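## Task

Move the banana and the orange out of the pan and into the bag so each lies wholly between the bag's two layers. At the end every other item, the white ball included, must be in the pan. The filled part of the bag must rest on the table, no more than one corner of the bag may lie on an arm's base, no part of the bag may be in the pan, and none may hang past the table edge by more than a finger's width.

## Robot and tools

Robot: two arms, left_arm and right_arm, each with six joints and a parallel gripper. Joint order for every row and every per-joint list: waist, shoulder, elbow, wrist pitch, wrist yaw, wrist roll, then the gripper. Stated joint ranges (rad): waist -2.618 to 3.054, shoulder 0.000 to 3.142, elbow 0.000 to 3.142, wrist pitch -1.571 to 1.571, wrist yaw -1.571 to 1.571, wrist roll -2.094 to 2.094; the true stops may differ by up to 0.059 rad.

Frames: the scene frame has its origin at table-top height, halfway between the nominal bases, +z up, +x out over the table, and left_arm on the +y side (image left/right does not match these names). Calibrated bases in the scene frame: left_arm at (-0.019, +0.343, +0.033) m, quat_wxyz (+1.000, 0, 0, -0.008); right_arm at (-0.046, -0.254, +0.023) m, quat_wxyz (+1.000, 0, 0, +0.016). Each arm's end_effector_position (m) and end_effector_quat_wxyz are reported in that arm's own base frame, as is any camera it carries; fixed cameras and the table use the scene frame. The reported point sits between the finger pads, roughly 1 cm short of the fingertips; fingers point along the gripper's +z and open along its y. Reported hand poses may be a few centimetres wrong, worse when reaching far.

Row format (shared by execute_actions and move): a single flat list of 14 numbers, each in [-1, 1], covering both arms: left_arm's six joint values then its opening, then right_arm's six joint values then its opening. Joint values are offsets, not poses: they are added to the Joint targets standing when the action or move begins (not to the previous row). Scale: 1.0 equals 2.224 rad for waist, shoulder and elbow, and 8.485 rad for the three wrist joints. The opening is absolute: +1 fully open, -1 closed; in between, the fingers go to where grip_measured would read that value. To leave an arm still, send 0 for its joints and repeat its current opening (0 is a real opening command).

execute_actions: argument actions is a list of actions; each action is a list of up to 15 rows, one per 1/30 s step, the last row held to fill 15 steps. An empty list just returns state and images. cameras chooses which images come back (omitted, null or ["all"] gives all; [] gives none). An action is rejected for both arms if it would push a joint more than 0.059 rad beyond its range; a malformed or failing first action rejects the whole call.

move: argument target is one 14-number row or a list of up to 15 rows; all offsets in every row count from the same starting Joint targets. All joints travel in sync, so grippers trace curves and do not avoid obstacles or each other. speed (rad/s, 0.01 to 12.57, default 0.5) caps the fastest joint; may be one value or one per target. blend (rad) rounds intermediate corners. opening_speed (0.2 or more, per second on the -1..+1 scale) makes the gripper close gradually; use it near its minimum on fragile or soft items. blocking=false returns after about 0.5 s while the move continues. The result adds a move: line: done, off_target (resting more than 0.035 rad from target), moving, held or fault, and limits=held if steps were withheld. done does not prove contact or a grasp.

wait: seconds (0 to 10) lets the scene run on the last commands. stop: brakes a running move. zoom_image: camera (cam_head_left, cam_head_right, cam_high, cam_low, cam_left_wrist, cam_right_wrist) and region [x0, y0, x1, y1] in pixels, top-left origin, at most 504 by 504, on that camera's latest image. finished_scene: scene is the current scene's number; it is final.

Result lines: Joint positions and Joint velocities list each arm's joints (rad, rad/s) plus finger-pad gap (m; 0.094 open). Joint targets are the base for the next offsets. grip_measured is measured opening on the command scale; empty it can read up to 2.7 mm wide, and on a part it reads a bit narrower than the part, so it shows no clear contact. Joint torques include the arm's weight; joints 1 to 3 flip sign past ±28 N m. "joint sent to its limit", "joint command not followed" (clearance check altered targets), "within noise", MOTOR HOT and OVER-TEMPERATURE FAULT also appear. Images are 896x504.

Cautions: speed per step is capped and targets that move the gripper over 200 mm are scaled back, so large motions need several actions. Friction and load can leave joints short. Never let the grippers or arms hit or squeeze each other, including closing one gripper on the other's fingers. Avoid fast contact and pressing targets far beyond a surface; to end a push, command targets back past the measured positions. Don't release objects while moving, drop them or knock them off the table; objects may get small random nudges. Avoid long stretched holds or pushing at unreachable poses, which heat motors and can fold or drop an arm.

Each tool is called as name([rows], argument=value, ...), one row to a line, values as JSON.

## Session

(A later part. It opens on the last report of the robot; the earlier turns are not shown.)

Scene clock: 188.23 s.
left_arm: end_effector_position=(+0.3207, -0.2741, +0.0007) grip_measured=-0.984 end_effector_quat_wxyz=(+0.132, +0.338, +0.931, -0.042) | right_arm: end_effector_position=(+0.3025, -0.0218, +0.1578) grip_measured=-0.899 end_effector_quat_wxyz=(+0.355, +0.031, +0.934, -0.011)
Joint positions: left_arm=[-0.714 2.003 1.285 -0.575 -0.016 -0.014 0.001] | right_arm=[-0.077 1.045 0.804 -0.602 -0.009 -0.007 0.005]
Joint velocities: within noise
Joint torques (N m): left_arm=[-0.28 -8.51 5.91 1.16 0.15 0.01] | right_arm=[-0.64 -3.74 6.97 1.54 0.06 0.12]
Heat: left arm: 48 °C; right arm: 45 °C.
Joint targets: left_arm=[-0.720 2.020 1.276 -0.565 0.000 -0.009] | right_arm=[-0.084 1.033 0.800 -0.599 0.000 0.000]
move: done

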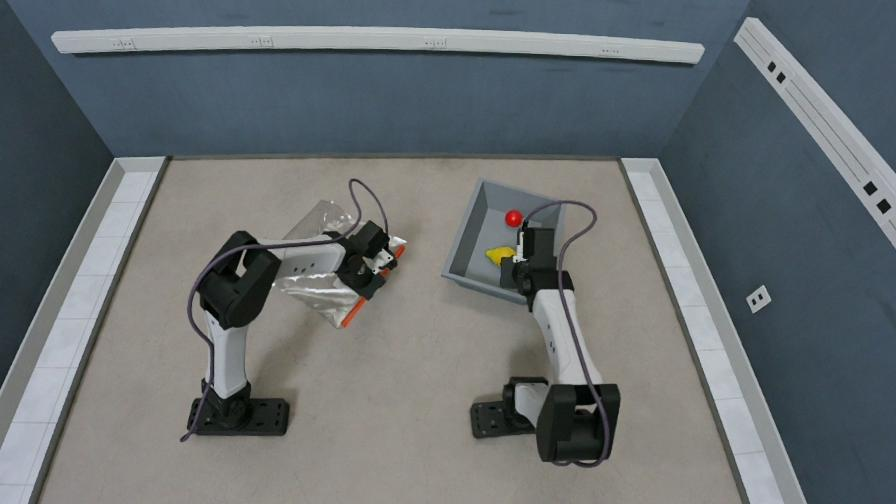

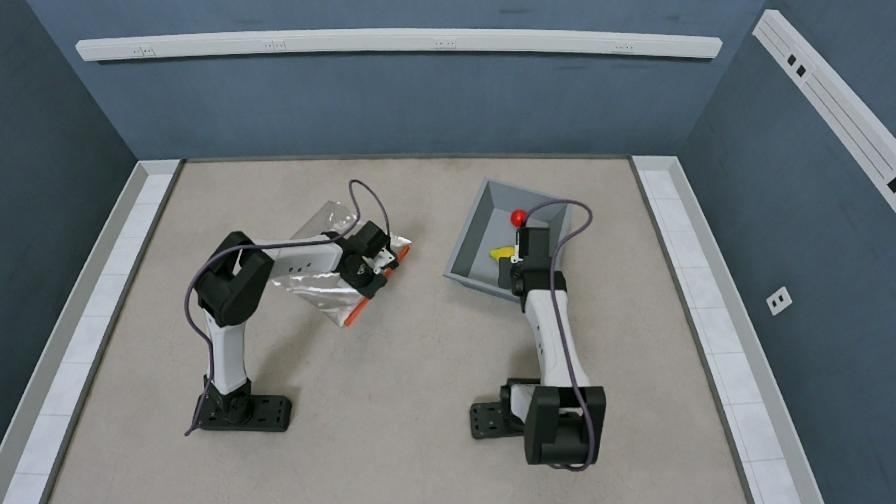

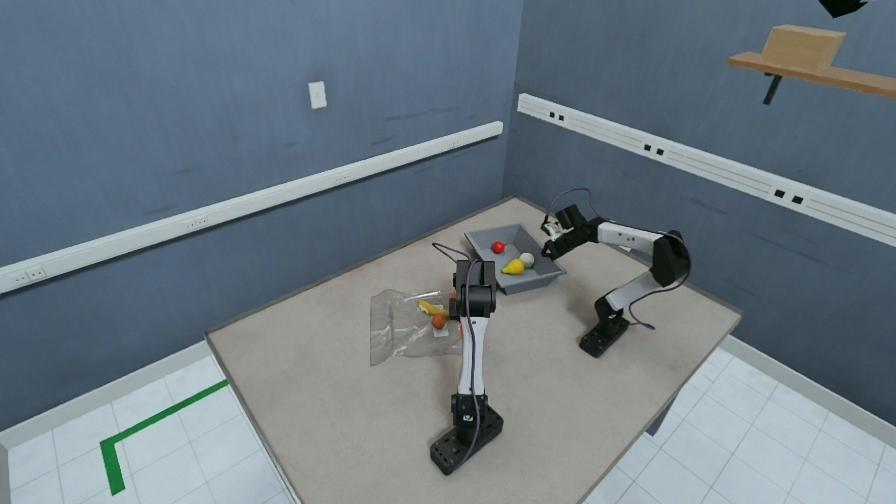

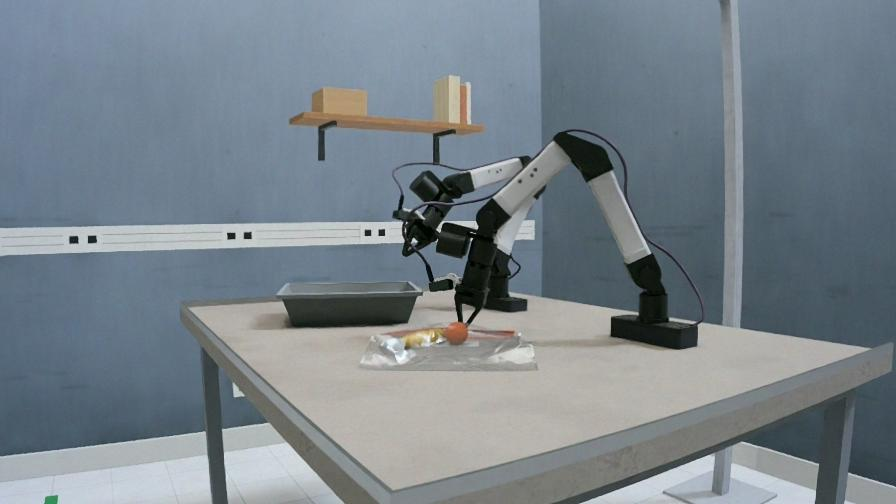

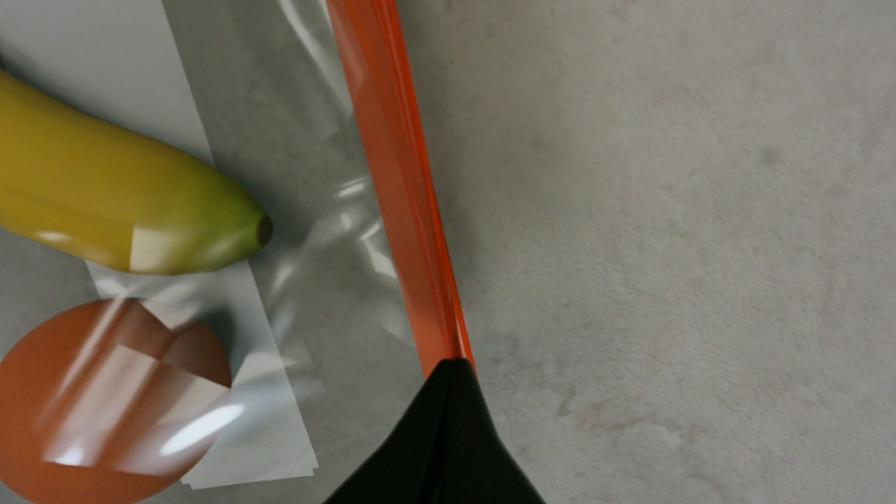

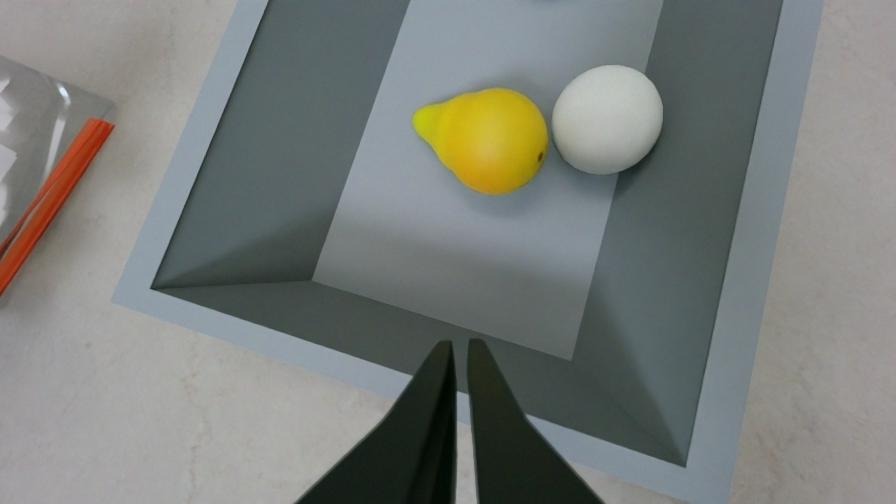

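move([
  [0,0.018,0,0,0,0,-1.0, 0,0,0,0,0,0,-0.9],
  [0,0.018,0,0,0,0,-0.4, 0,0,0,0,0,0,-0.9],
  [0,-0.04,0.06,-0.025,0,0,-0.4, 0,0,0,0,0,0,-0.9],
  [0.0,-0.25,0.1,-0.09,0,0,-0.4, 0,0,0,0,0,0,-0.9],
], speed=[0.15,0.15,0.2,0.4], blend=[0,0,0.03,0], opening_speed=0.3)

zoom_image(camera="cam_low", region=[340, 220, 560, 380])

zoom_image(camera="cam_head_left", region=[260, 180, 440, 340])

Scene clock: 194.53 s.
left_arm: end_effector_position=(+0.2307, -0.1962, +0.2006) grip_measured=-0.402 end_effector_quat_wxyz=(+0.125, +0.339, +0.932, -0.039) | right_arm: end_effector_position=(+0.3025, -0.0218, +0.1578) grip_measured=-0.899 end_effector_quat_wxyz=(+0.355, +0.031, +0.934, -0.011)
Joint positions: left_arm=[-0.714 1.474 1.481 -1.315 -0.016 -0.014 0.028] | right_arm=[-0.077 1.045 0.804 -0.602 -0.009 -0.007 0.005]
Joint velocities: within noise
Joint torques (N m): left_arm=[-0.27 -6.28 9.01 0.87 0.15 0] | right_arm=[-0.64 -3.74 6.98 1.54 0.06 0.12]
Heat: left arm: 46 °C; right arm: 43 °C.
Joint targets: left_arm=[-0.720 1.464 1.498 -1.328 0.000 -0.009] | right_arm=[-0.084 1.033 0.800 -0.599 0.001 0.000]
move: done

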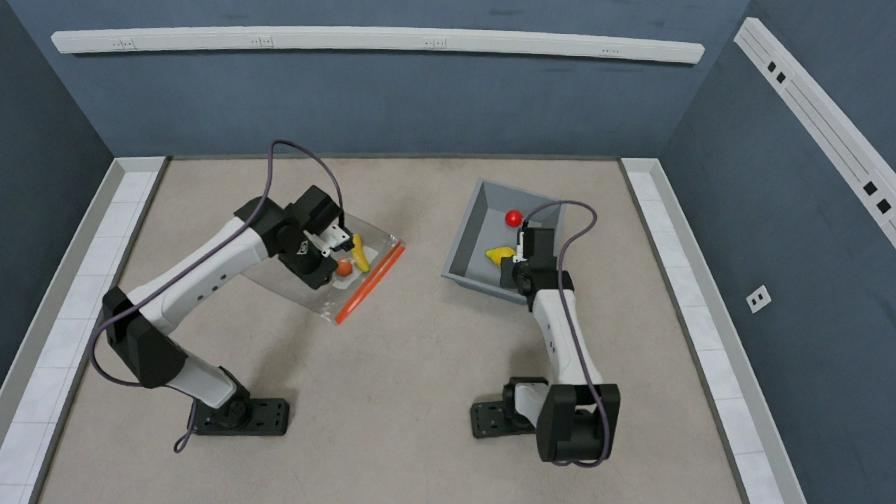

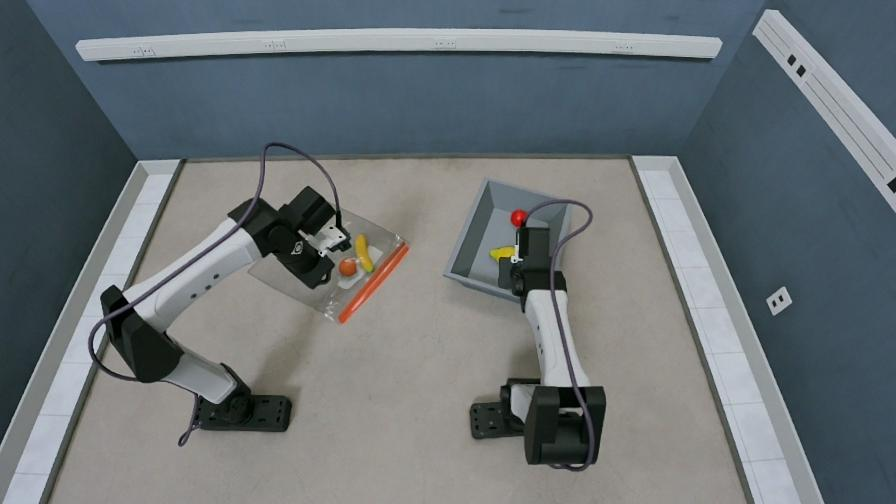

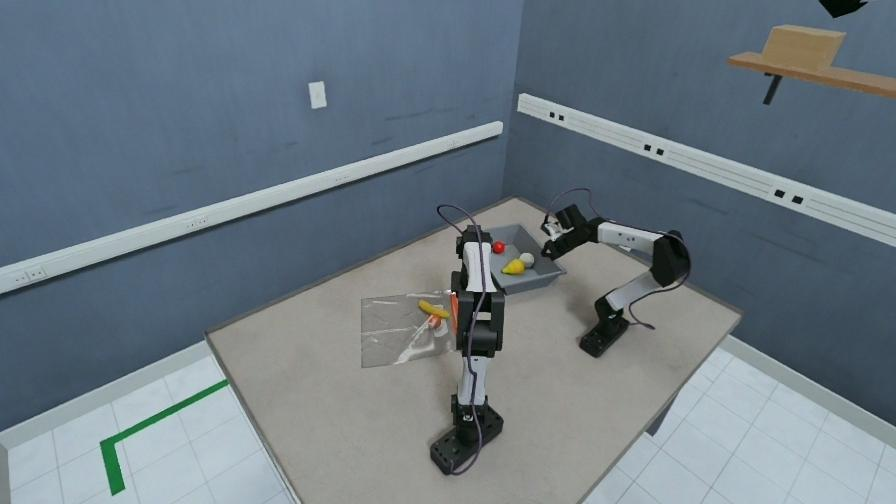

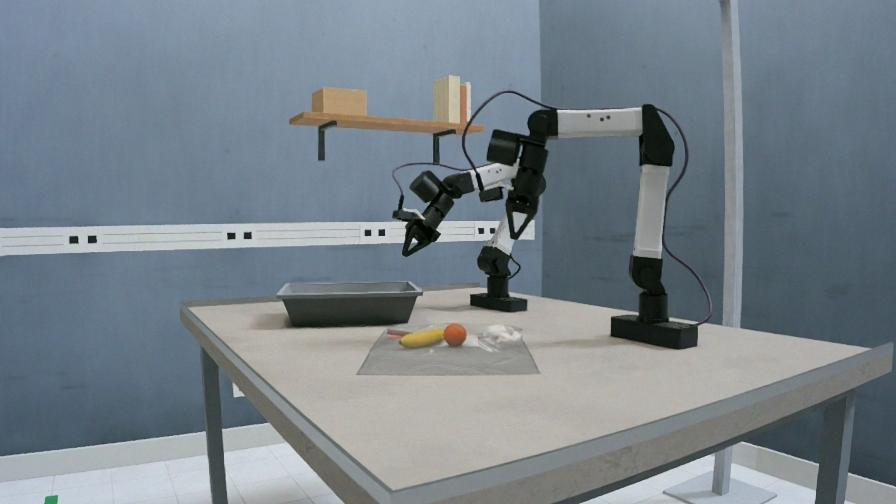

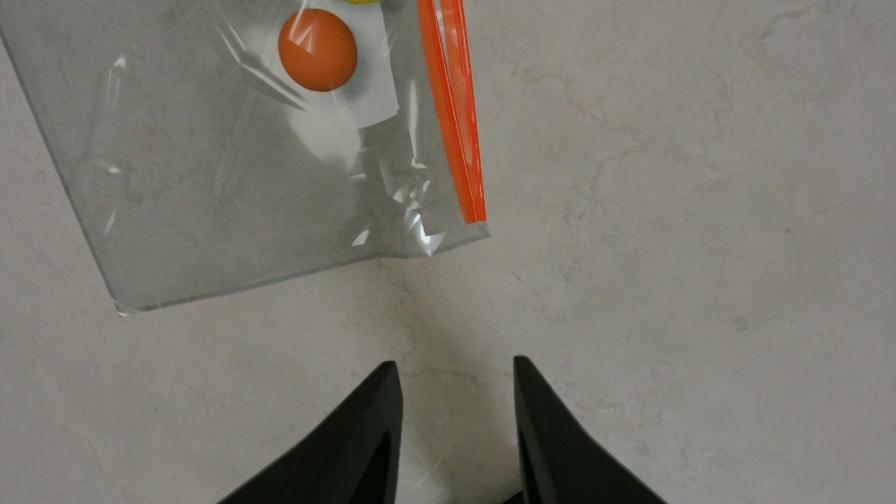

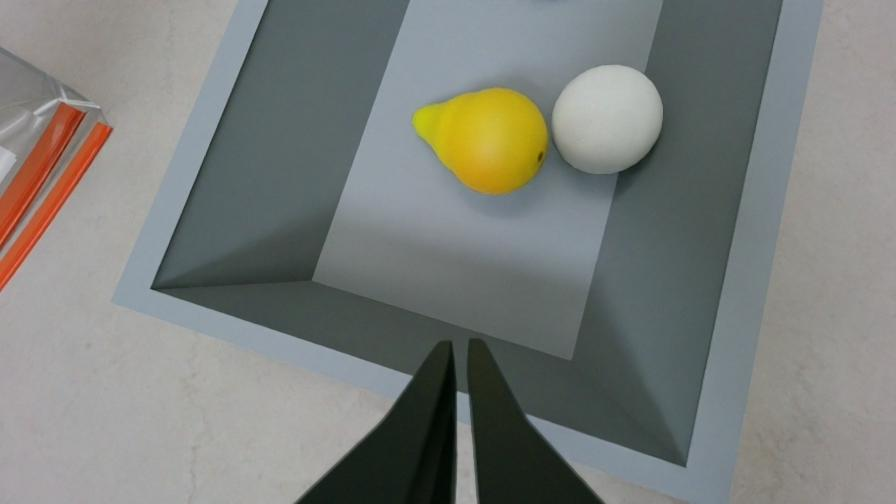

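Scaled by 2.291 from the camera's 896x504 image, which has a finer 1280x720 frame.

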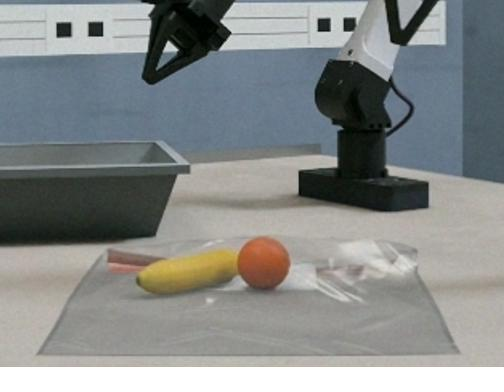

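Scaled by 2.800 from the camera's 896x504 image, which has a finer 1280x720 frame.

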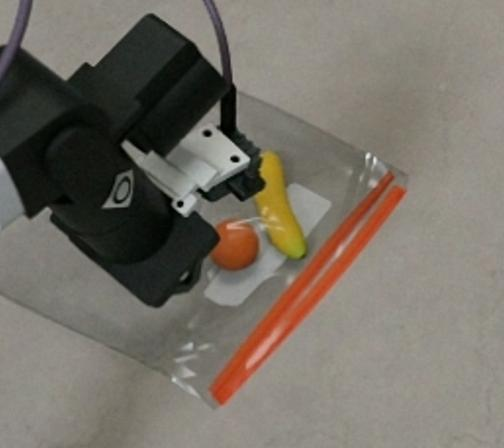

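finished_scene(scene=2)

The scene is finished: the task was done.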